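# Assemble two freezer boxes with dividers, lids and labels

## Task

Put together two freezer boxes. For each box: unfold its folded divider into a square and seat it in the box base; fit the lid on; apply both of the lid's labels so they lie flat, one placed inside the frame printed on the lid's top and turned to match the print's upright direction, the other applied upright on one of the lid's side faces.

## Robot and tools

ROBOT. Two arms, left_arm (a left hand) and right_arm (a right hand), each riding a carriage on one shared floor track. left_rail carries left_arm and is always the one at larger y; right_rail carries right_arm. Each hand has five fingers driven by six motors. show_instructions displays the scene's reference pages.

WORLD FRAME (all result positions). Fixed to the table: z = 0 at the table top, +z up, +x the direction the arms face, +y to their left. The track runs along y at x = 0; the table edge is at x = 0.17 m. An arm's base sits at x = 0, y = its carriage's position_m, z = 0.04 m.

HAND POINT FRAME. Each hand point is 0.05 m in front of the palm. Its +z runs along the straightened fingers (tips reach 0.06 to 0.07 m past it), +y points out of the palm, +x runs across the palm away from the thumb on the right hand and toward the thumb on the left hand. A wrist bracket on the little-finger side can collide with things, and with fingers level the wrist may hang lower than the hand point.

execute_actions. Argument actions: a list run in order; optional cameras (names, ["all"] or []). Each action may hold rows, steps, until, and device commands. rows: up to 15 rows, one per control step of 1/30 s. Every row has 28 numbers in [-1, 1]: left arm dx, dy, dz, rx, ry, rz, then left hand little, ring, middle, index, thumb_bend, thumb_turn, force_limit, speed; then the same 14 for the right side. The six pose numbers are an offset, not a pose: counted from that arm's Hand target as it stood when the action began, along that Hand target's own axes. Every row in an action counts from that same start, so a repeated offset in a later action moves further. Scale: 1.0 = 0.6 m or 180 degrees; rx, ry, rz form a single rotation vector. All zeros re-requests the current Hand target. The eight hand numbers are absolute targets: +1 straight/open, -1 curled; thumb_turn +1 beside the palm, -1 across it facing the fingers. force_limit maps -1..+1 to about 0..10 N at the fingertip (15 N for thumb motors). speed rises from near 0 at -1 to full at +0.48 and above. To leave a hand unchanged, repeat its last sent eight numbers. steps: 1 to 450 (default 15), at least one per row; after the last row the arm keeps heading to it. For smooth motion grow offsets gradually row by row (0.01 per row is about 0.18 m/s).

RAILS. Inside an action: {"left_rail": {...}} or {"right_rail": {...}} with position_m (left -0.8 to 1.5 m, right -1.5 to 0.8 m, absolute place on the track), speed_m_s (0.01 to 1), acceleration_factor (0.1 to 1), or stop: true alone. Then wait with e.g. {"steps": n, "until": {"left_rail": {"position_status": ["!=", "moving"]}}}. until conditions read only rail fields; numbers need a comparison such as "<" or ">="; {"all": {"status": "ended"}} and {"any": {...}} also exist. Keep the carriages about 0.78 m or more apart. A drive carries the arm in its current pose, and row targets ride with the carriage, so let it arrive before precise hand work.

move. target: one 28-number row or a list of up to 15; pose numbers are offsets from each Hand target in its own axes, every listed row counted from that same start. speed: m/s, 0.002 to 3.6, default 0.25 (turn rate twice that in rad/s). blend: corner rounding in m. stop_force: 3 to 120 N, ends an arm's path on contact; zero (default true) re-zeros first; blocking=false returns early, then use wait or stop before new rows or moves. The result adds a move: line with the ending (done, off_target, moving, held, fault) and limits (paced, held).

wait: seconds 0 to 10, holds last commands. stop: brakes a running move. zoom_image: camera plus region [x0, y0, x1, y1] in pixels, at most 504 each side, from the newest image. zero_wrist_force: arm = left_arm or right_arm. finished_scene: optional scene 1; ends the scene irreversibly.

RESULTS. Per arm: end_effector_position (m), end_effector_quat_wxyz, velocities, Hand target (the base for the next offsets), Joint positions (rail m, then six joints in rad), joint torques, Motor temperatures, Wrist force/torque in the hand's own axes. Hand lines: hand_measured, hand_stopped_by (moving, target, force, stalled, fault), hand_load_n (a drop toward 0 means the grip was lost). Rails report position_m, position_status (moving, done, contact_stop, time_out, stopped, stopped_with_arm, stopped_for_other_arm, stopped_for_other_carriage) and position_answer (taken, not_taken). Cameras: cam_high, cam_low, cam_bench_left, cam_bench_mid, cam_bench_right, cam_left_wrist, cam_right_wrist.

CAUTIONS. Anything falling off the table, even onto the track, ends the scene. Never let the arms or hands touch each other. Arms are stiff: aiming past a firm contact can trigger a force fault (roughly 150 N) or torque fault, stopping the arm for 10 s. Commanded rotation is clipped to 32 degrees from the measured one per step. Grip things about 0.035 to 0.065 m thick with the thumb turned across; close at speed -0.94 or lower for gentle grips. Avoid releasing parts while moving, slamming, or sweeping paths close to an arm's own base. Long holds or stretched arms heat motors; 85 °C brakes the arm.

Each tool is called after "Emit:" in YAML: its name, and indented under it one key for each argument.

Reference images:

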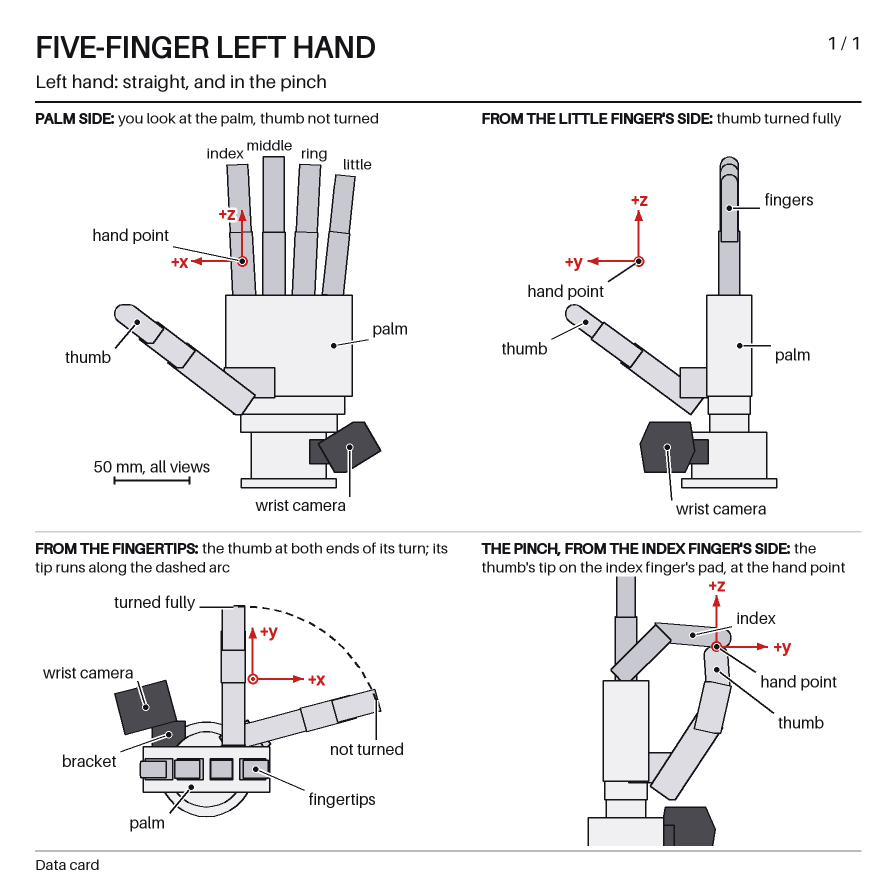

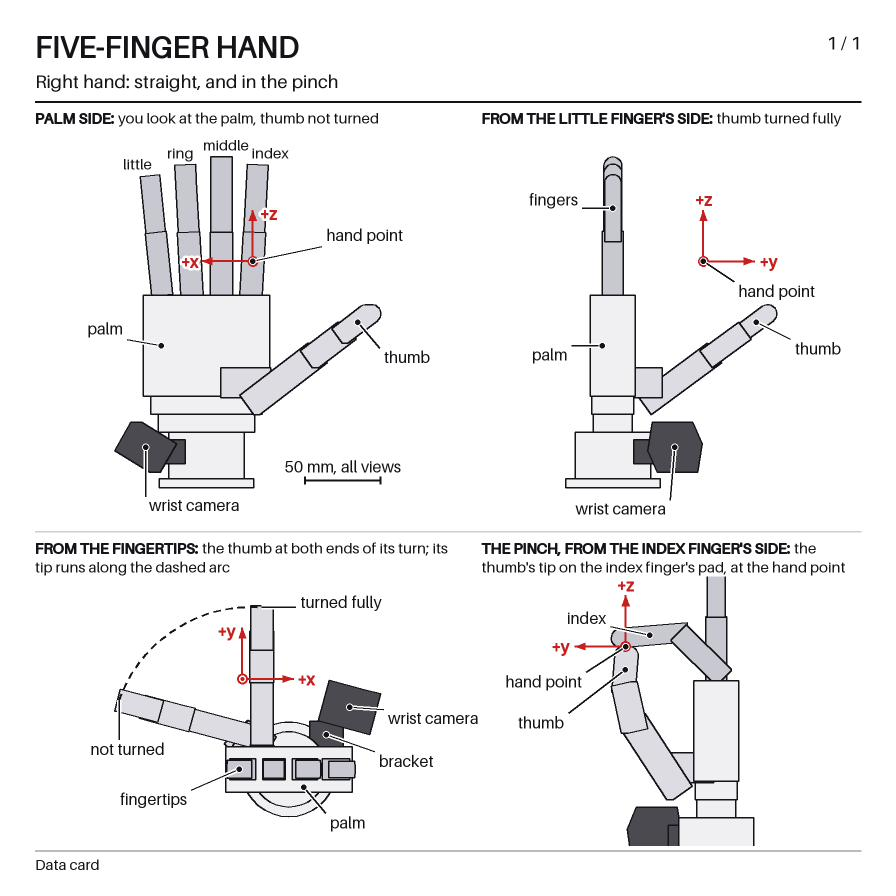

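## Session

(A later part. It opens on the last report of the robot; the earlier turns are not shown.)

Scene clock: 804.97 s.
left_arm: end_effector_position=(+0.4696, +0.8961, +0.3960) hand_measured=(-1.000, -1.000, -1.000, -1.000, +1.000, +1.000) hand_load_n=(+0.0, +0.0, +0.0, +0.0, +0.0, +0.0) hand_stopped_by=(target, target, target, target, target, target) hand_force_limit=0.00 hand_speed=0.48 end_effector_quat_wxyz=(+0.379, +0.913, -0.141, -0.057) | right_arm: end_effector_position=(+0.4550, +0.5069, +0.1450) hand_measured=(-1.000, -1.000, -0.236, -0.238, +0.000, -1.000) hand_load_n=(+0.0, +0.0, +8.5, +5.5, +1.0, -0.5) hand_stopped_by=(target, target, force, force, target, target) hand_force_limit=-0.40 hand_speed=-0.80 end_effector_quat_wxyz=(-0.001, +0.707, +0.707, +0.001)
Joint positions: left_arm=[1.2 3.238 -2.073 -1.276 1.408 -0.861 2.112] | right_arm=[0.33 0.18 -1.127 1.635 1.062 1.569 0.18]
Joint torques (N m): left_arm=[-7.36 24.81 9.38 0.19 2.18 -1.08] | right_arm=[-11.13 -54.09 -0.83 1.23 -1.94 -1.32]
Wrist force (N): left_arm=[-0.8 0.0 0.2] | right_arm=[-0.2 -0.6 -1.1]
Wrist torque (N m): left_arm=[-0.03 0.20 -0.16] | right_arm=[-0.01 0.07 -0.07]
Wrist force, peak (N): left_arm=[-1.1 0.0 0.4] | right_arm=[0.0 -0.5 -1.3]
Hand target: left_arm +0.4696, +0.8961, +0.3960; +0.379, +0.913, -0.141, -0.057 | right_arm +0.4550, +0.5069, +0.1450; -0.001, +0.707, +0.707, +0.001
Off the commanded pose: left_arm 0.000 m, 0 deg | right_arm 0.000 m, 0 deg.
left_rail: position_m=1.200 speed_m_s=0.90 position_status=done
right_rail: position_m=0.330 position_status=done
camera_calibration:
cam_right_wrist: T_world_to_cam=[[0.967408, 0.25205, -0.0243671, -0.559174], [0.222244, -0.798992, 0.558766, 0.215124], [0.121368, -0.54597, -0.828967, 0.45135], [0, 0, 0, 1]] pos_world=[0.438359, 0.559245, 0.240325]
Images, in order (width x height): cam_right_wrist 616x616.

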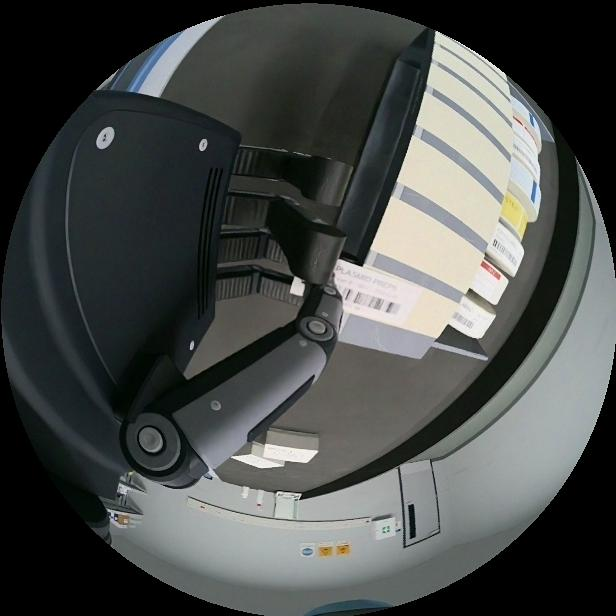

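Emit:
move:
  target:
    - [0,0,0,0,0,0,-1,-1,-1,-1,1,1,0,0.48,0,0,-0.05,0,0,0,-1,-1,-0.5,-0.5,0.0,-1,-0.4,-0.8]
    - [0,0,0,0,0,0,-1,-1,-1,-1,1,1,0,0.48,0,0,-0.17,0,0,0,-1,-1,-0.5,-0.5,0.0,-1,-0.4,-0.8]
  speed: [0.06,0.2]
  blend: [0.01,0]
  cameras: ["cam_right_wrist", "cam_bench_mid"]

Emit:
zoom_image:
  camera: "cam_right_wrist"
  region: [275, 245, 415, 325]

Emit:
zoom_image:
  camera: "cam_bench_mid"
  region: [590, 325, 670, 405]

Scene clock: 806.73 s.
left_arm: end_effector_position=(+0.4696, +0.8961, +0.3960) hand_measured=(-1.000, -1.000, -1.000, -1.000, +1.000, +1.000) hand_load_n=(+0.0, -0.5, +0.0, +0.0, +0.0, +0.0) hand_stopped_by=(target, target, target, target, target, target) hand_force_limit=0.00 hand_speed=0.48 end_effector_quat_wxyz=(+0.379, +0.913, -0.141, -0.057) | right_arm: end_effector_position=(+0.4550, +0.5067, +0.2469) hand_measured=(-1.000, -1.000, -0.236, -0.238, +0.000, -1.000) hand_load_n=(+0.0, +0.0, +8.5, +5.5, +1.0, +0.0) hand_stopped_by=(target, target, force, force, target, target) hand_force_limit=-0.40 hand_speed=-0.80 end_effector_quat_wxyz=(-0.001, +0.707, +0.707, +0.001)
Joint positions: left_arm=[1.2 3.238 -2.073 -1.276 1.408 -0.861 2.112] | right_arm=[0.33 0.179 -1.218 1.486 1.302 1.569 0.18]
Joint torques (N m): left_arm=[-7.34 23.95 8.63 0.25 1.92 -0.89] | right_arm=[-9.65 -49.75 -39.57 4.89 -0.34 0.81]
Wrist force (N): left_arm=[-0.7 -0.1 0.2] | right_arm=[0.2 -0.5 -1.2]
Wrist torque (N m): left_arm=[-0.04 0.18 -0.16] | right_arm=[0.03 0.02 -0.09]
Wrist force, peak (N): left_arm=[-1.1 -0.1 0.1] | right_arm=[0.1 -0.4 -2.2]
Hand target: left_arm +0.4696, +0.8961, +0.3960; +0.379, +0.913, -0.141, -0.057 | right_arm +0.4550, +0.5067, +0.2470; -0.001, +0.707, +0.707, +0.001
Off the commanded pose: left_arm 0.000 m, 0 deg | right_arm 0.000 m, 0 deg.
left_rail: position_m=1.200 speed_m_s=0.90 position_status=done
right_rail: position_m=0.330 position_status=done
move: done
camera_calibration:
cam_right_wrist: T_world_to_cam=[[0.967385, 0.252129, -0.0244221, -0.556654], [0.222341, -0.798967, 0.558764, 0.157914], [0.121368, -0.54597, -0.828967, 0.535795], [0, 0, 0, 1]] pos_world=[0.43836, 0.559045, 0.342325]
Images, in order (width x height): cam_bench_mid 672x504, cam_right_wrist 616x616.

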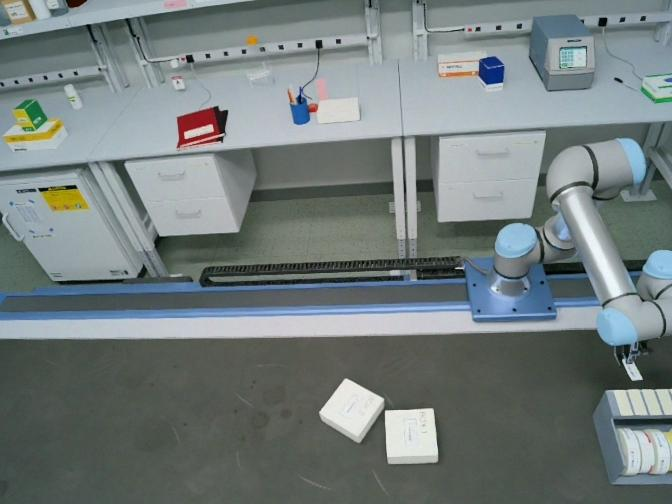

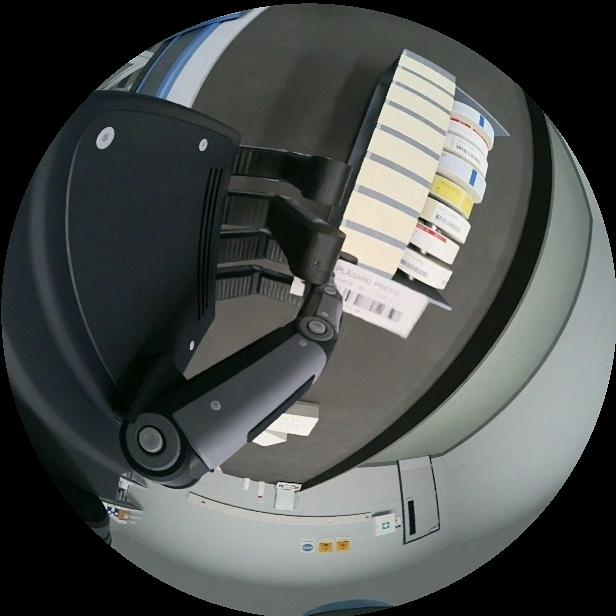

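Scaled by 3.600 from the camera's 616x616 image, which has a finer 880x880 frame.

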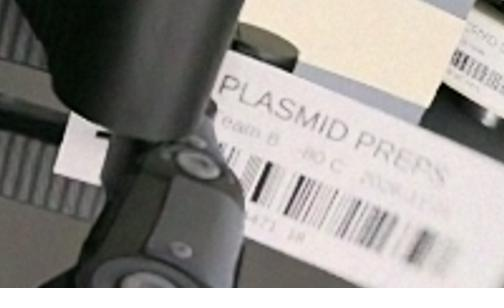

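Scaled by 6.300 from the camera's 672x504 image, which has a finer 960x720 frame.

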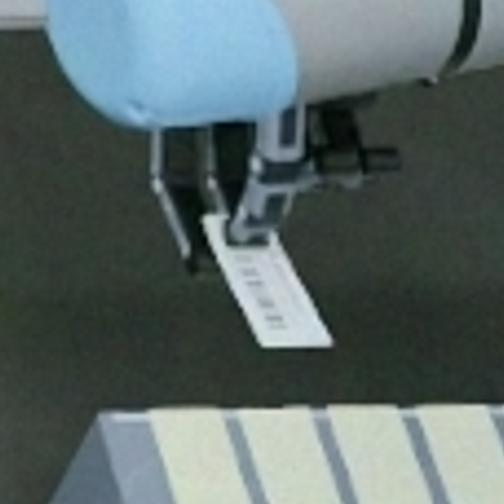

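Emit:
zoom_image:
  camera: "cam_right_wrist"
  region: [375, 265, 435, 345]

Emit:
zoom_image:
  camera: "cam_right_wrist"
  region: [280, 250, 350, 320]

Scaled by 6.300 from the camera's 616x616 image, which has a finer 880x880 frame.

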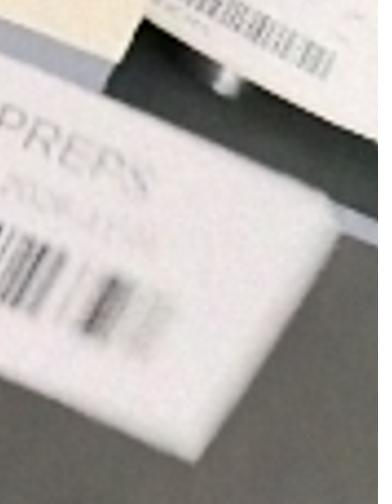

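Scaled by 7.200 from the camera's 616x616 image, which has a finer 880x880 frame.

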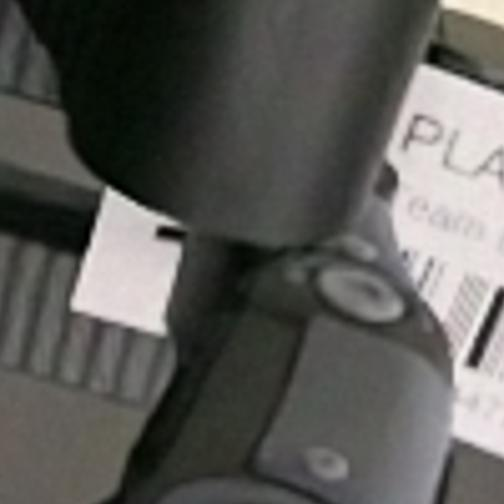

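Emit:
zoom_image:
  camera: "cam_bench_mid"
  region: [300, 360, 450, 480]

Emit:
zoom_image:
  camera: "cam_bench_mid"
  region: [375, 400, 445, 470]

Scaled by 3.360 from the camera's 672x504 image, which has a finer 960x720 frame.

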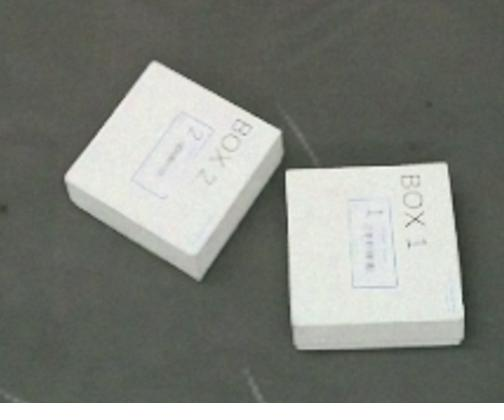

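Scaled by 7.200 from the camera's 672x504 image, which has a finer 960x720 frame.

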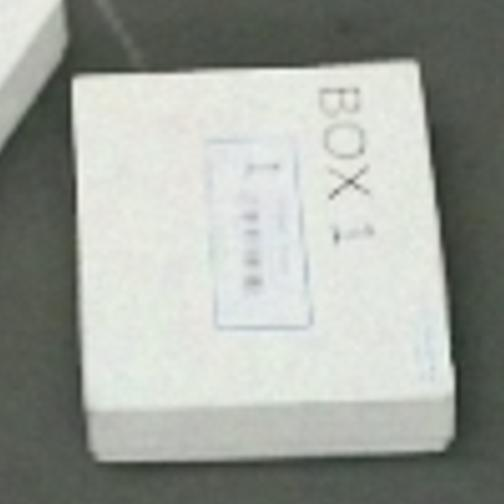

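Emit:
move:
  target: [0,0,0,0,0,0,-1,-1,-1,-1,1,1,0,0.48,-0.6283,0.1583,0.245,-0.5248,0.2284,0.5728,-1,-1,-0.5,-0.5,0.0,-1,-0.4,-0.8]
  speed: 0.6
  cameras: ["cam_right_wrist", "cam_bench_left", "cam_bench_mid"]

Scene clock: 816.63 s.
left_arm: end_effector_position=(+0.4696, +0.8961, +0.3960) hand_measured=(-1.000, -1.000, -1.000, -1.000, +1.000, +1.000) hand_load_n=(+0.0, +0.0, +0.0, +0.0, +0.0, +0.0) hand_stopped_by=(target, target, target, target, target, target) hand_force_limit=0.00 hand_speed=0.48 end_effector_quat_wxyz=(+0.379, +0.913, -0.141, -0.057) | right_arm: end_effector_position=(+0.5499, +0.1300, +0.0993) hand_measured=(-1.000, -1.000, -0.236, -0.238, +0.000, -1.000) hand_load_n=(+0.0, +0.0, +8.5, +5.5, +1.0, +0.0) hand_stopped_by=(target, target, force, force, target, target) hand_force_limit=-0.40 hand_speed=-0.80 end_effector_quat_wxyz=(+0.247, +0.686, -0.271, +0.628)
Joint positions: left_arm=[1.2 3.238 -2.073 -1.276 1.408 -0.861 2.112] | right_arm=[0.33 -0.301 -1.11 2.118 -0.91 2.017 1.615]
Joint torques (N m): left_arm=[-7.5 24.69 8.96 0.16 2.08 -1.22] | right_arm=[10.03 -18.32 -29.67 -3.25 2.33 1.33]
Wrist force (N): left_arm=[-0.9 0.0 0.1] | right_arm=[2.6 -0.6 0.8]
Wrist torque (N m): left_arm=[-0.03 0.21 -0.17] | right_arm=[-0.14 -0.14 0.00]
Wrist force, peak (N): left_arm=[-1.1 -0.3 0.2] | right_arm=[3.1 -0.1 0.4]
Hand target: left_arm +0.4696, +0.8961, +0.3960; +0.379, +0.913, -0.141, -0.057 | right_arm +0.5499, +0.1300, +0.0993; +0.247, +0.686, -0.271, +0.628
Off the commanded pose: left_arm 0.000 m, 0 deg | right_arm 0.000 m, 0 deg.
left_rail: position_m=1.200 speed_m_s=0.90 position_status=done
right_rail: position_m=0.330 position_status=done
move: done
camera_calibration:
cam_right_wrist: T_world_to_cam=[[-0.624838, -0.740327, 0.247978, 0.420488], [-0.611236, 0.266233, -0.745326, 0.367769], [0.485765, -0.617281, -0.618867, -0.015763], [0, 0, 0, 1]] pos_world=[0.495188, 0.203656, 0.160081]
Images, in order (width x height): cam_bench_left 672x504, cam_bench_mid 672x504, cam_right_wrist 616x616.

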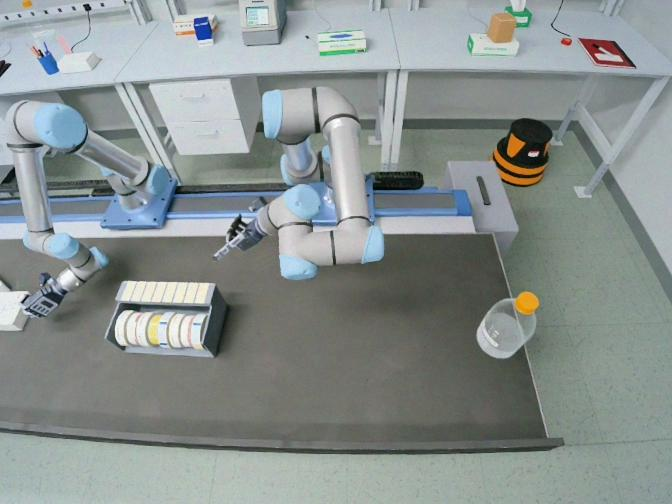

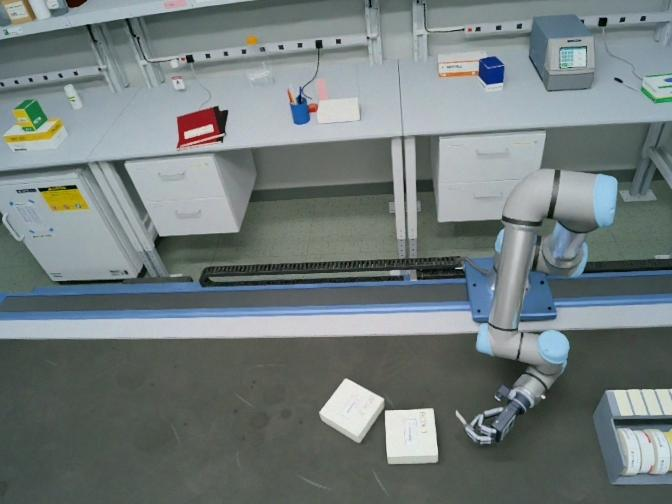

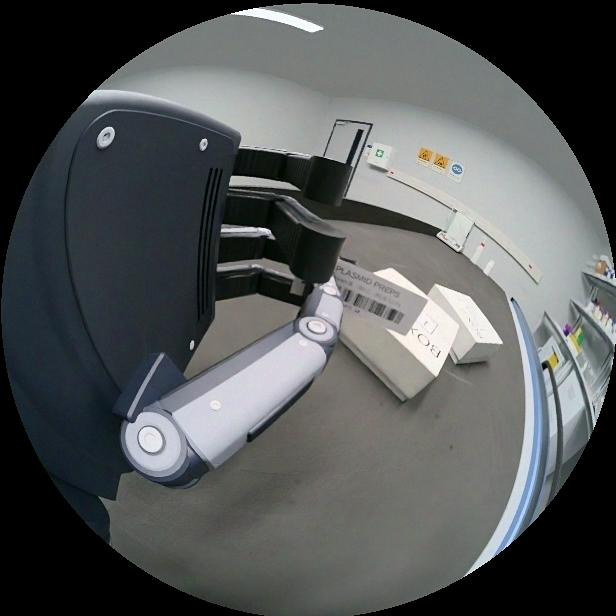

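Emit:
zoom_image:
  camera: "cam_right_wrist"
  region: [320, 250, 480, 410]

Scaled by 3.150 from the camera's 616x616 image, which has a finer 880x880 frame.

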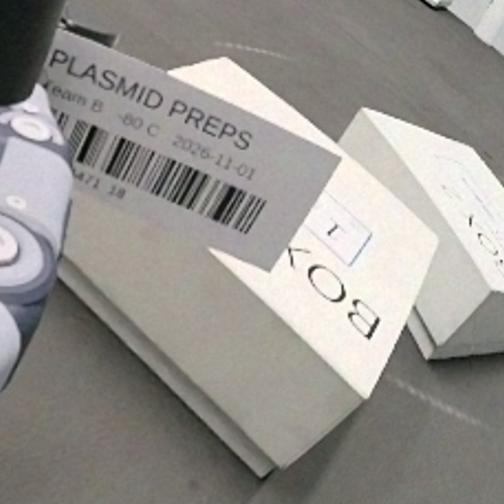

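Emit:
move:
  target: [0,0,0,0,0,0,-1,-1,-1,-1,1,1,0,0.48,-0.1185,0.0427,0.038,0,0,0,-1,-1,-0.5,-0.5,0.0,-1,-0.4,-0.8]
  speed: 0.15
  cameras: ["cam_right_wrist"]

Emit:
zoom_image:
  camera: "cam_right_wrist"
  region: [320, 200, 480, 360]

Scene clock: 820.07 s.
left_arm: end_effector_position=(+0.4696, +0.8961, +0.3960) hand_measured=(-1.000, -1.000, -1.000, -1.000, +1.000, +1.000) hand_load_n=(+0.0, +0.0, +0.0, +0.0, +0.0, +0.0) hand_stopped_by=(target, target, target, target, target, target) hand_force_limit=0.00 hand_speed=0.48 end_effector_quat_wxyz=(+0.379, +0.913, -0.141, -0.057) | right_arm: end_effector_position=(+0.5445, +0.1001, +0.0265) hand_measured=(-1.000, -1.000, -0.236, -0.238, +0.000, -1.000) hand_load_n=(+0.0, +0.0, +8.5, +5.5, +1.0, +0.0) hand_stopped_by=(target, target, force, force, target, target) hand_force_limit=-0.40 hand_speed=-0.80 end_effector_quat_wxyz=(+0.247, +0.686, -0.271, +0.628)
Joint positions: left_arm=[1.2 3.238 -2.073 -1.276 1.408 -0.861 2.112] | right_arm=[0.33 -0.379 -0.936 2.141 -1.109 1.94 1.606]
Joint torques (N m): left_arm=[-7.9 25.77 8.44 0.05 2.01 -0.86] | right_arm=[-12.02 -22.33 -24.71 -3.09 -2.18 -0.76]
Wrist force (N): left_arm=[-0.8 0.0 0.2] | right_arm=[2.4 -0.3 0.8]
Wrist torque (N m): left_arm=[-0.03 0.20 -0.16] | right_arm=[-0.07 -0.17 0.02]
Wrist force, peak (N): left_arm=[-1.0 0.0 0.4] | right_arm=[3.5 -0.7 1.4]
Hand target: left_arm +0.4696, +0.8961, +0.3960; +0.379, +0.913, -0.141, -0.057 | right_arm +0.5445, +0.1001, +0.0264; +0.247, +0.686, -0.271, +0.628
Off the commanded pose: left_arm 0.000 m, 0 deg | right_arm 0.000 m, 0 deg.
left_rail: position_m=1.200 speed_m_s=0.90 position_status=done
right_rail: position_m=0.330 position_status=done
move: done
camera_calibration:
cam_right_wrist: T_world_to_cam=[[-0.624871, -0.740323, 0.247907, 0.413078], [-0.611226, 0.266334, -0.745298, 0.31807], [0.485735, -0.617242, -0.618929, -0.0766985], [0, 0, 0, 1]] pos_world=[0.489788, 0.173757, 0.0871811]
Images, in order (width x height): cam_right_wrist 616x616.

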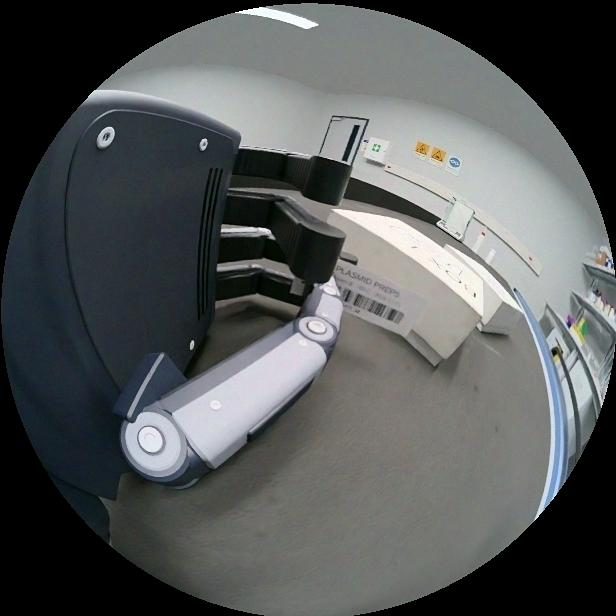

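Scaled by 3.150 from the camera's 616x616 image, which has a finer 880x880 frame.

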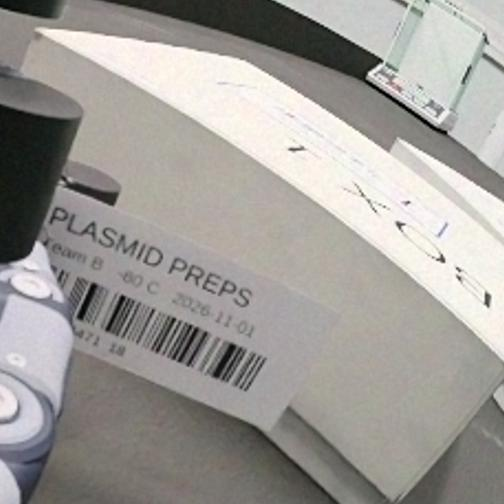

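Emit:
move:
  target: [0,0,0,0,0,0,-1,-1,-1,-1,1,1,0,0.48,0.0018,0.0219,0.0204,0,0.0139,0,-1,-1,-0.5,-0.5,0.0,-1,-0.4,-0.8]
  speed: 0.08
  cameras: ["cam_right_wrist"]

Emit:
zoom_image:
  camera: "cam_right_wrist"
  region: [320, 210, 480, 370]

Scene clock: 822.23 s.
left_arm: end_effector_position=(+0.4696, +0.8961, +0.3960) hand_measured=(-1.000, -1.000, -1.000, -1.000, +1.000, +1.000) hand_load_n=(+0.0, +0.0, +0.0, +0.0, +0.0, +0.0) hand_stopped_by=(target, target, target, target, target, target) hand_force_limit=0.00 hand_speed=0.48 end_effector_quat_wxyz=(+0.379, +0.913, -0.141, -0.057) | right_arm: end_effector_position=(+0.5446, +0.0822, +0.0264) hand_measured=(-1.000, -1.000, -0.236, -0.238, +0.000, -1.000) hand_load_n=(+0.0, +0.0, +8.5, +5.5, +1.0, -0.5) hand_stopped_by=(target, target, force, force, target, target) hand_force_limit=-0.40 hand_speed=-0.80 end_effector_quat_wxyz=(+0.253, +0.672, -0.265, +0.643)
Joint positions: left_arm=[1.2 3.238 -2.073 -1.276 1.408 -0.861 2.112] | right_arm=[0.33 -0.42 -0.914 2.153 -1.192 1.9 1.587]
Joint torques (N m): left_arm=[-7.11 24.82 9.87 0.17 2 -0.9] | right_arm=[-11.34 -21.31 5.87 -3.29 -2.17 -1.32]
Wrist force (N): left_arm=[-0.7 0.0 0.1] | right_arm=[2.6 -0.4 1.0]
Wrist torque (N m): left_arm=[-0.02 0.18 -0.16] | right_arm=[-0.06 -0.16 0.09]
Wrist force, peak (N): left_arm=[-1.0 -0.2 0.4] | right_arm=[2.8 -0.5 1.2]
Hand target: left_arm +0.4696, +0.8961, +0.3960; +0.379, +0.913, -0.141, -0.057 | right_arm +0.5446, +0.0821, +0.0264; +0.253, +0.672, -0.265, +0.643
Off the commanded pose: left_arm 0.000 m, 0 deg | right_arm 0.000 m, 0 deg.
left_rail: position_m=1.200 speed_m_s=0.90 position_status=done
right_rail: position_m=0.330 position_status=done
move: done
camera_calibration:
cam_right_wrist: T_world_to_cam=[[-0.632872, -0.732859, 0.249783, 0.403521], [-0.586963, 0.24374, -0.772053, 0.312278], [0.504924, -0.635224, -0.584417, -0.0976934], [0, 0, 0, 1]] pos_world=[0.488, 0.157552, 0.0832088]
Images, in order (width x height): cam_right_wrist 616x616.

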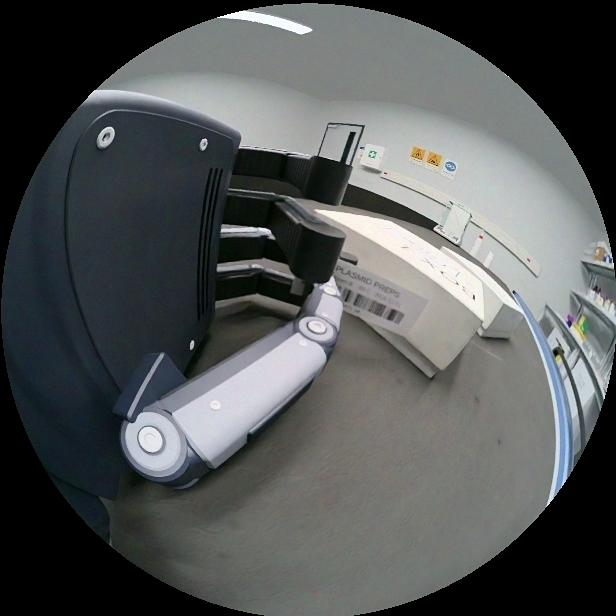

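Scaled by 3.150 from the camera's 616x616 image, which has a finer 880x880 frame.

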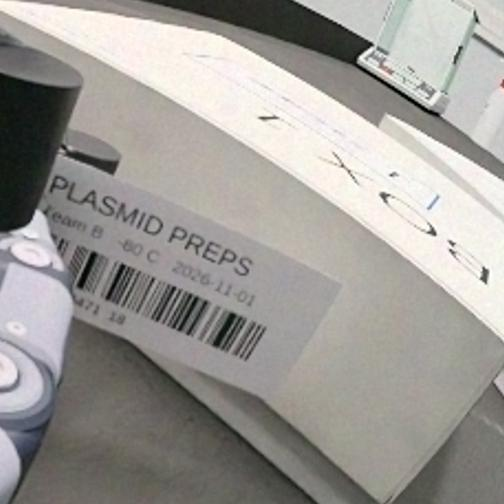

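Emit:
move:
  target: [0,0,0,0,0,0,-1,-1,-1,-1,1,1,0,0.48,0.0003,0.0073,0.0068,0,0,0,-1,-1,-0.5,-0.5,0.0,-1,-0.4,-0.8]
  speed: 0.04
  cameras: ["cam_right_wrist"]

Emit:
zoom_image:
  camera: "cam_right_wrist"
  region: [320, 210, 480, 370]

Scene clock: 823.23 s.
left_arm: end_effector_position=(+0.4696, +0.8961, +0.3960) hand_measured=(-1.000, -1.000, -1.000, -1.000, +1.000, +1.000) hand_load_n=(+0.0, +0.0, +0.0, +0.0, +0.0, +0.0) hand_stopped_by=(target, target, target, target, target, target) hand_force_limit=0.00 hand_speed=0.48 end_effector_quat_wxyz=(+0.379, +0.913, -0.141, -0.057) | right_arm: end_effector_position=(+0.5446, +0.0762, +0.0264) hand_measured=(-1.000, -1.000, -0.236, -0.238, +0.000, -1.000) hand_load_n=(+0.0, +0.0, +8.5, +5.0, +1.0, +0.0) hand_stopped_by=(target, target, force, force, target, target) hand_force_limit=-0.40 hand_speed=-0.80 end_effector_quat_wxyz=(+0.253, +0.672, -0.265, +0.643)
Joint positions: left_arm=[1.2 3.238 -2.073 -1.276 1.408 -0.861 2.112] | right_arm=[0.33 -0.435 -0.913 2.151 -1.191 1.886 1.587]
Joint torques (N m): left_arm=[-7.39 26.29 7.88 0.09 2.18 -1.03] | right_arm=[-10.43 -22.24 -24.91 0.45 -2.06 -1.65]
Wrist force (N): left_arm=[-1.0 -0.1 0.0] | right_arm=[2.5 -0.3 1.0]
Wrist torque (N m): left_arm=[-0.03 0.22 -0.17] | right_arm=[-0.05 -0.16 0.09]
Wrist force, peak (N): left_arm=[-1.1 0.0 0.4] | right_arm=[2.8 -0.6 0.9]
Hand target: left_arm +0.4696, +0.8961, +0.3960; +0.379, +0.913, -0.141, -0.057 | right_arm +0.5446, +0.0762, +0.0264; +0.253, +0.672, -0.265, +0.643
Off the commanded pose: left_arm 0.000 m, 0 deg | right_arm 0.000 m, 0 deg.
left_rail: position_m=1.200 speed_m_s=0.90 position_status=done
right_rail: position_m=0.330 position_status=done
move: done
camera_calibration:
cam_right_wrist: T_world_to_cam=[[-0.632881, -0.732855, 0.249771, 0.399154], [-0.586953, 0.243751, -0.772057, 0.313657], [0.504924, -0.635224, -0.584417, -0.101563], [0, 0, 0, 1]] pos_world=[0.488, 0.151552, 0.0831088]
Images, in order (width x height): cam_right_wrist 616x616.

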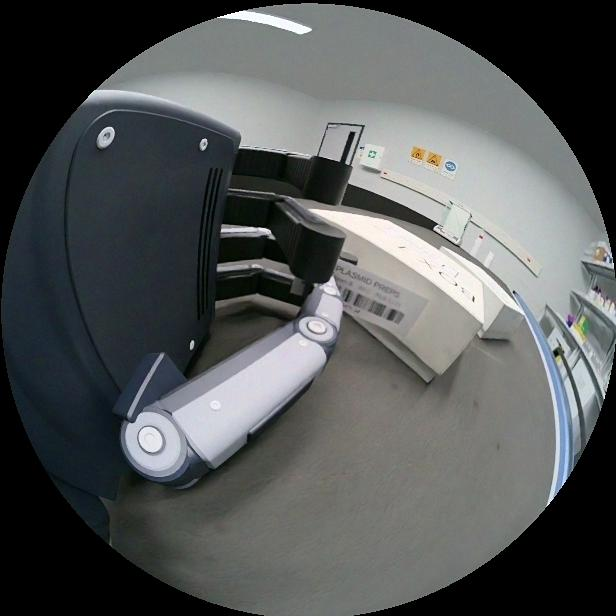

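Scaled by 3.150 from the camera's 616x616 image, which has a finer 880x880 frame.

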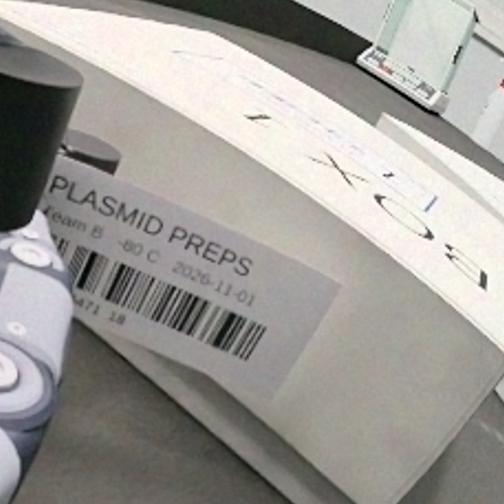

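Emit:
move:
  target: [0,0,0,0,0,0,-1,-1,-1,-1,1,1,0,0.48,0.0002,0.0061,0.0057,0,0,0,-1,-1,-0.5,-0.5,0.0,-1,-0.4,-0.8]
  speed: 0.04
  cameras: ["cam_right_wrist"]

Emit:
zoom_image:
  camera: "cam_right_wrist"
  region: [320, 210, 480, 370]

Scene clock: 824.17 s.
left_arm: end_effector_position=(+0.4696, +0.8961, +0.3960) hand_measured=(-1.000, -1.000, -1.000, -1.000, +1.000, +1.000) hand_load_n=(+0.0, -0.5, +0.0, +0.0, +0.0, +0.0) hand_stopped_by=(target, target, target, target, target, target) hand_force_limit=0.00 hand_speed=0.48 end_effector_quat_wxyz=(+0.379, +0.913, -0.141, -0.057) | right_arm: end_effector_position=(+0.5446, +0.0712, +0.0264) hand_measured=(-1.000, -1.000, -0.236, -0.238, +0.000, -1.000) hand_load_n=(+0.0, +0.5, +8.5, +5.5, +1.0, +0.0) hand_stopped_by=(target, target, force, force, target, target) hand_force_limit=-0.40 hand_speed=-0.80 end_effector_quat_wxyz=(+0.253, +0.672, -0.265, +0.643)
Joint positions: left_arm=[1.2 3.238 -2.073 -1.276 1.408 -0.861 2.112] | right_arm=[0.33 -0.446 -0.912 2.15 -1.19 1.874 1.586]
Joint torques (N m): left_arm=[-6.48 25.04 9.16 -0.02 1.98 -0.98] | right_arm=[-9.86 -20.85 -24.34 0.49 -1.85 -1.32]
Wrist force (N): left_arm=[-0.8 -0.1 0.4] | right_arm=[2.3 -0.6 0.8]
Wrist torque (N m): left_arm=[-0.06 0.21 -0.16] | right_arm=[-0.09 -0.12 0.07]
Wrist force, peak (N): left_arm=[-1.0 -0.1 0.3] | right_arm=[2.8 -0.4 0.9]
Hand target: left_arm +0.4696, +0.8961, +0.3960; +0.379, +0.913, -0.141, -0.057 | right_arm +0.5446, +0.0711, +0.0264; +0.253, +0.672, -0.265, +0.643
Off the commanded pose: left_arm 0.000 m, 0 deg | right_arm 0.000 m, 0 deg.
left_rail: position_m=1.200 speed_m_s=0.90 position_status=done
right_rail: position_m=0.330 position_status=done
move: done
camera_calibration:
cam_right_wrist: T_world_to_cam=[[-0.632881, -0.732855, 0.249771, 0.395489], [-0.586953, 0.243751, -0.772057, 0.314876], [0.504924, -0.635224, -0.584417, -0.104739], [0, 0, 0, 1]] pos_world=[0.488, 0.146552, 0.0831088]
Images, in order (width x height): cam_right_wrist 616x616.

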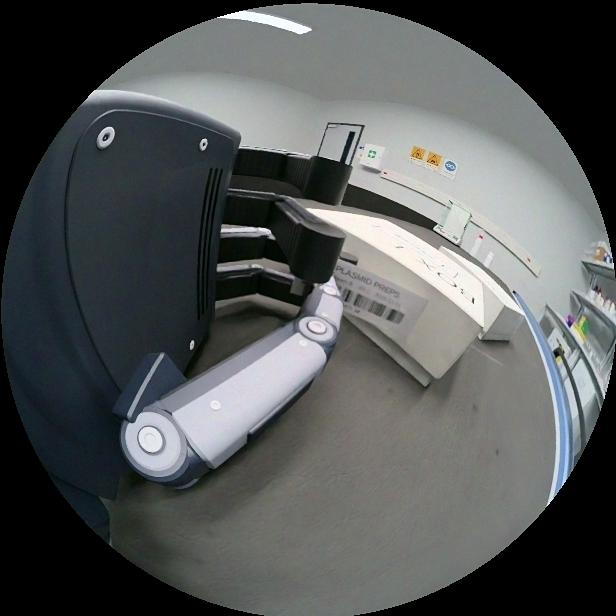

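Scaled by 3.150 from the camera's 616x616 image, which has a finer 880x880 frame.

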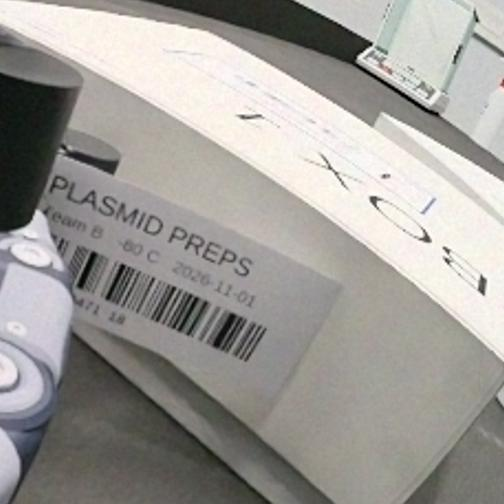

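Emit:
move:
  target: [0,0,0,0,0,0,-1,-1,-1,-1,1,1,0,0.48, 0.0002,0.0049,0.0046,0,0,0,-1,-1,-0.5,-0.5,0.0,-1,-0.4,-0.8]
  speed: 0.04
  cameras: ["cam_right_wrist"]

Emit:
zoom_image:
  camera: "cam_right_wrist"
  region: [320, 210, 480, 370]

Scene clock: 825.97 s.
left_arm: end_effector_position=(+0.4696, +0.8961, +0.3960) hand_measured=(-1.000, -1.000, -1.000, -1.000, +1.000, +1.000) hand_load_n=(+0.0, +0.0, +0.0, +0.0, +0.0, +0.0) hand_stopped_by=(target, target, target, target, target, target) hand_force_limit=0.00 hand_speed=0.48 end_effector_quat_wxyz=(+0.379, +0.913, -0.141, -0.057) | right_arm: end_effector_position=(+0.5446, +0.0672, +0.0263) hand_measured=(-1.000, -1.000, -0.236, -0.238, +0.000, -1.000) hand_load_n=(+0.0, +0.0, +8.5, +5.5, +1.0, -0.5) hand_stopped_by=(target, target, force, force, target, target) hand_force_limit=-0.40 hand_speed=-0.80 end_effector_quat_wxyz=(+0.253, +0.672, -0.265, +0.643)
Joint positions: left_arm=[1.2 3.238 -2.073 -1.276 1.408 -0.861 2.112] | right_arm=[0.33 -0.456 -0.912 2.148 -1.189 1.865 1.586]
Joint torques (N m): left_arm=[-7.15 23.98 9.3 0.03 2.02 -0.84] | right_arm=[-10.44 -21.49 -25.9 0.12 -2.11 -1.31]
Wrist force (N): left_arm=[-0.9 0.0 0.2] | right_arm=[2.4 -0.8 0.8]
Wrist torque (N m): left_arm=[-0.03 0.22 -0.17] | right_arm=[-0.12 -0.12 0.07]
Wrist force, peak (N): left_arm=[-1.0 -0.1 0.3] | right_arm=[2.8 -0.6 0.8]
Hand target: left_arm +0.4696, +0.8961, +0.3960; +0.379, +0.913, -0.141, -0.057 | right_arm +0.5446, +0.0671, +0.0263; +0.253, +0.672, -0.265, +0.643
Off the commanded pose: left_arm 0.000 m, 0 deg | right_arm 0.000 m, 0 deg.
left_rail: position_m=1.200 speed_m_s=0.90 position_status=done
right_rail: position_m=0.330 position_status=done
move: done
camera_calibration:
cam_right_wrist: T_world_to_cam=[[-0.632881, -0.732855, 0.249771, 0.392558], [-0.586953, 0.243751, -0.772057, 0.315851], [0.504924, -0.635224, -0.584417, -0.10728], [0, 0, 0, 1]] pos_world=[0.488, 0.142552, 0.0831088]
Images, in order (width x height): cam_right_wrist 616x616.

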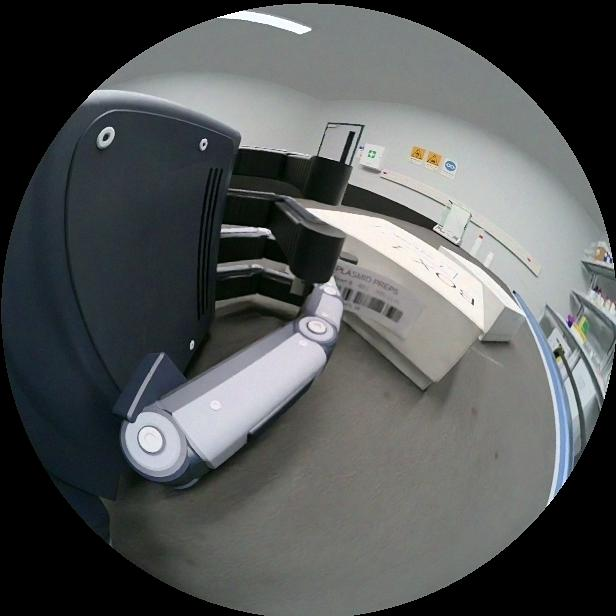

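Scaled by 3.150 from the camera's 616x616 image, which has a finer 880x880 frame.

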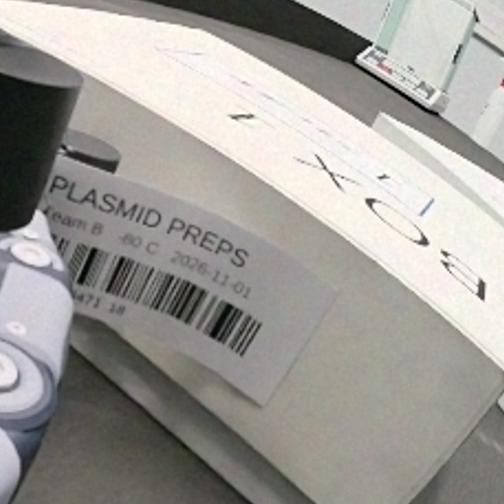

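Emit:
zoom_image:
  camera: "cam_right_wrist"
  region: [340, 250, 500, 410]

Scaled by 3.150 from the camera's 616x616 image, which has a finer 880x880 frame.

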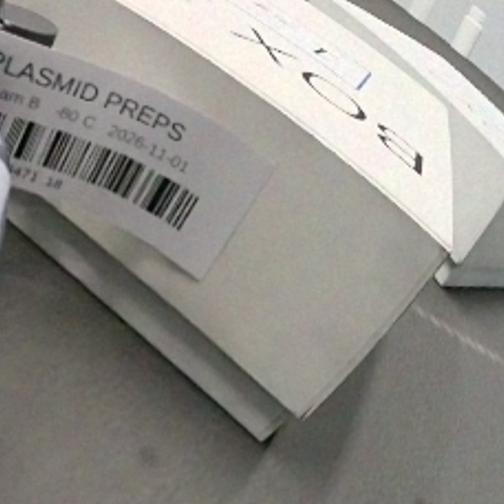

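Emit:
move:
  target: [0,0,0,0,0,0,-1,-1,-1,-1,1,1,0,0.48, -0.0003,-0.0085,-0.0080,0,0,0,-1,-1,-0.5,-0.5,0.0,-1,-0.4,-0.8]
  speed: 0.04
  cameras: ["cam_right_wrist"]

Emit:
zoom_image:
  camera: "cam_right_wrist"
  region: [320, 210, 480, 370]

Scene clock: 829.57 s.
left_arm: end_effector_position=(+0.4696, +0.8961, +0.3960) hand_measured=(-1.000, -1.000, -1.000, -1.000, +1.000, +1.000) hand_load_n=(+0.0, +0.0, +0.0, +0.0, +0.0, -0.5) hand_stopped_by=(target, target, target, target, target, target) hand_force_limit=0.00 hand_speed=0.48 end_effector_quat_wxyz=(+0.379, +0.913, -0.141, -0.057) | right_arm: end_effector_position=(+0.5445, +0.0741, +0.0264) hand_measured=(-1.000, -1.000, -0.236, -0.238, +0.000, -1.000) hand_load_n=(+0.0, +0.0, +8.5, +5.5, +1.0, +0.0) hand_stopped_by=(target, target, force, force, target, target) hand_force_limit=-0.40 hand_speed=-0.80 end_effector_quat_wxyz=(+0.253, +0.672, -0.265, +0.643)
Joint positions: left_arm=[1.2 3.238 -2.073 -1.276 1.408 -0.861 2.112] | right_arm=[0.33 -0.44 -0.913 2.151 -1.191 1.881 1.586]
Joint torques (N m): left_arm=[-7.43 23.39 8.74 -0.14 2.07 -0.72] | right_arm=[12.42 -53.28 6.22 -3.12 2.06 0.89]
Wrist force (N): left_arm=[-1.0 -0.3 0.3] | right_arm=[2.5 -0.6 0.8]
Wrist torque (N m): left_arm=[-0.08 0.22 -0.17] | right_arm=[-0.08 -0.14 0.08]
Wrist force, peak (N): left_arm=[-1.1 -0.1 0.2] | right_arm=[2.9 -0.5 0.6]
Hand target: left_arm +0.4696, +0.8961, +0.3960; +0.379, +0.913, -0.141, -0.057 | right_arm +0.5445, +0.0741, +0.0264; +0.253, +0.672, -0.265, +0.643
Off the commanded pose: left_arm 0.000 m, 0 deg | right_arm 0.000 m, 0 deg.
left_rail: position_m=1.200 speed_m_s=0.90 position_status=done
right_rail: position_m=0.330 position_status=done
move: done
camera_calibration:
cam_right_wrist: T_world_to_cam=[[-0.632924, -0.732837, 0.249714, 0.397574], [-0.586907, 0.243805, -0.772075, 0.314081], [0.504924, -0.635223, -0.584417, -0.102847], [0, 0, 0, 1]] pos_world=[0.487901, 0.149452, 0.0831089]
Images, in order (width x height): cam_right_wrist 616x616.

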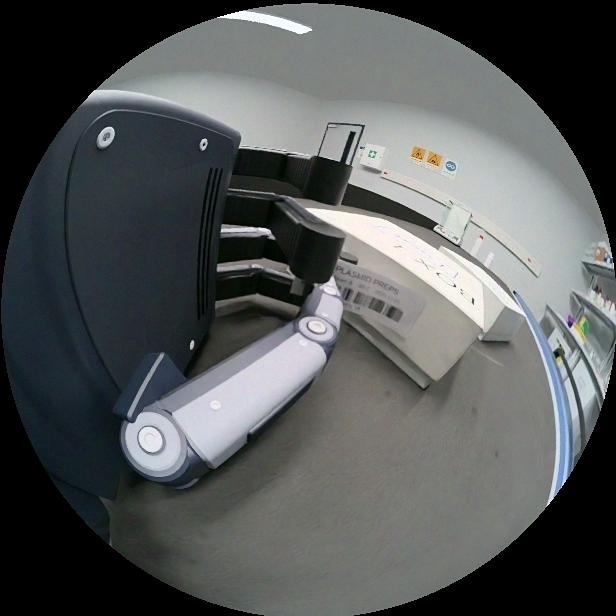

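Scaled by 3.150 from the camera's 616x616 image, which has a finer 880x880 frame.

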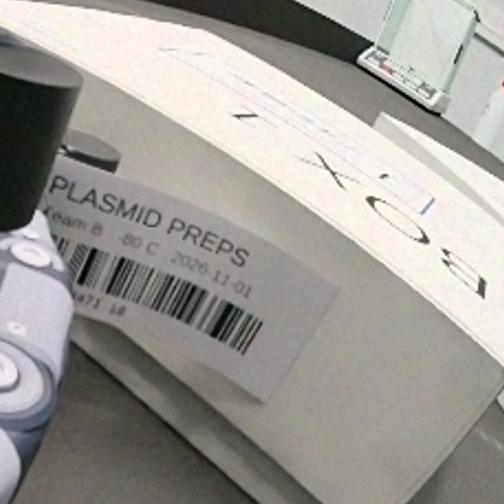

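Emit:
zoom_image:
  camera: "cam_right_wrist"
  region: [340, 250, 500, 410]

Scaled by 3.150 from the camera's 616x616 image, which has a finer 880x880 frame.

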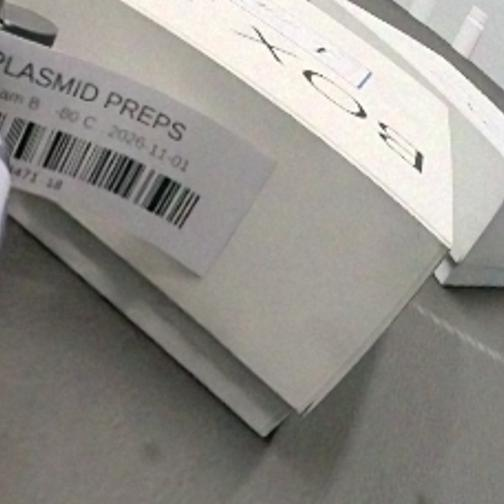

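Emit:
execute_actions:
  actions:
    - {"rows":[[0,0,0,0,0,0,-1,-1,-1,-1,1,1,0,0.48,0,0,0,0,0,0,-1,-1,-0.12,-0.10,0.0,-1,-0.4,-0.6]],"steps":18}
  cameras: ["cam_right_wrist"]

Emit:
zoom_image:
  camera: "cam_right_wrist"
  region: [320, 210, 480, 370]

Scene clock: 831.80 s.
left_arm: end_effector_position=(+0.4696, +0.8961, +0.3960) hand_measured=(-1.000, -1.000, -1.000, -1.000, +1.000, +1.000) hand_load_n=(+0.0, +0.0, +0.0, +0.0, +0.0, +0.0) hand_stopped_by=(target, target, target, target, target, target) hand_force_limit=0.00 hand_speed=0.48 end_effector_quat_wxyz=(+0.379, +0.913, -0.141, -0.057) | right_arm: end_effector_position=(+0.5445, +0.0741, +0.0264) hand_measured=(-1.000, -1.000, -0.120, -0.100, +0.000, -1.000) hand_load_n=(+0.0, +0.0, -0.5, +0.0, +0.5, +0.0) hand_stopped_by=(target, target, target, target, target, target) hand_force_limit=-0.40 hand_speed=-0.60 end_effector_quat_wxyz=(+0.253, +0.672, -0.265, +0.643)
Joint positions: left_arm=[1.2 3.238 -2.073 -1.276 1.408 -0.861 2.112] | right_arm=[0.33 -0.439 -0.913 2.151 -1.191 1.881 1.586]
Joint torques (N m): left_arm=[-8.23 25.43 8.37 0.13 1.89 -0.88] | right_arm=[13.14 -54.9 5.57 -2.87 1.99 0.66]
Wrist force (N): left_arm=[-0.8 0.0 0.2] | right_arm=[2.5 -0.7 0.7]
Wrist torque (N m): left_arm=[-0.02 0.20 -0.16] | right_arm=[-0.10 -0.14 0.08]
Wrist force, peak (N): left_arm=[-1.0 -0.2 0.4] | right_arm=[2.8 -0.6 0.8]
Hand target: left_arm +0.4696, +0.8961, +0.3960; +0.379, +0.913, -0.141, -0.057 | right_arm +0.5445, +0.0741, +0.0264; +0.253, +0.672, -0.265, +0.643
Off the commanded pose: left_arm 0.000 m, 0 deg | right_arm 0.000 m, 0 deg.
left_rail: position_m=1.200 speed_m_s=0.90 position_status=done
right_rail: position_m=0.330 position_status=done
camera_calibration:
cam_right_wrist: T_world_to_cam=[[-0.632881, -0.732855, 0.249771, 0.397615], [-0.586953, 0.243751, -0.772057, 0.314169], [0.504924, -0.635224, -0.584417, -0.102897], [0, 0, 0, 1]] pos_world=[0.488, 0.149452, 0.0831088]
Images, in order (width x height): cam_right_wrist 616x616.

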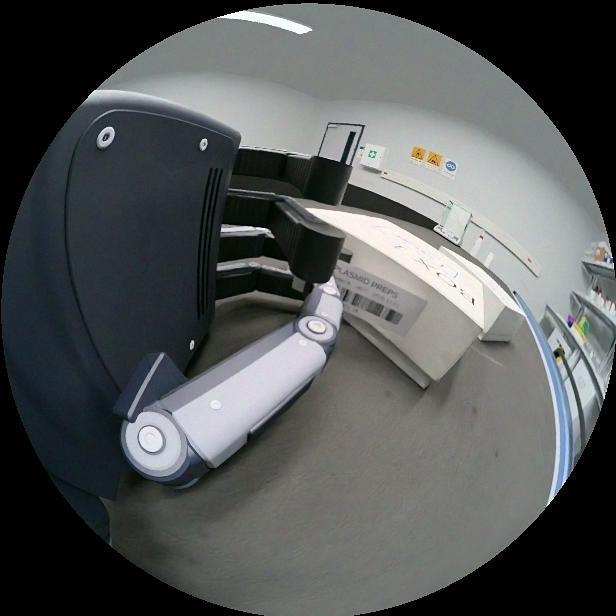

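Scaled by 3.150 from the camera's 616x616 image, which has a finer 880x880 frame.

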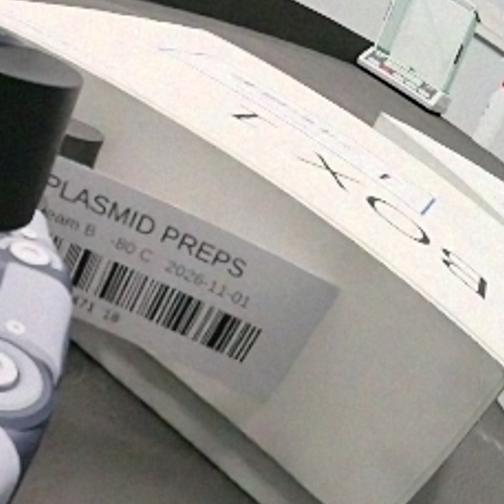

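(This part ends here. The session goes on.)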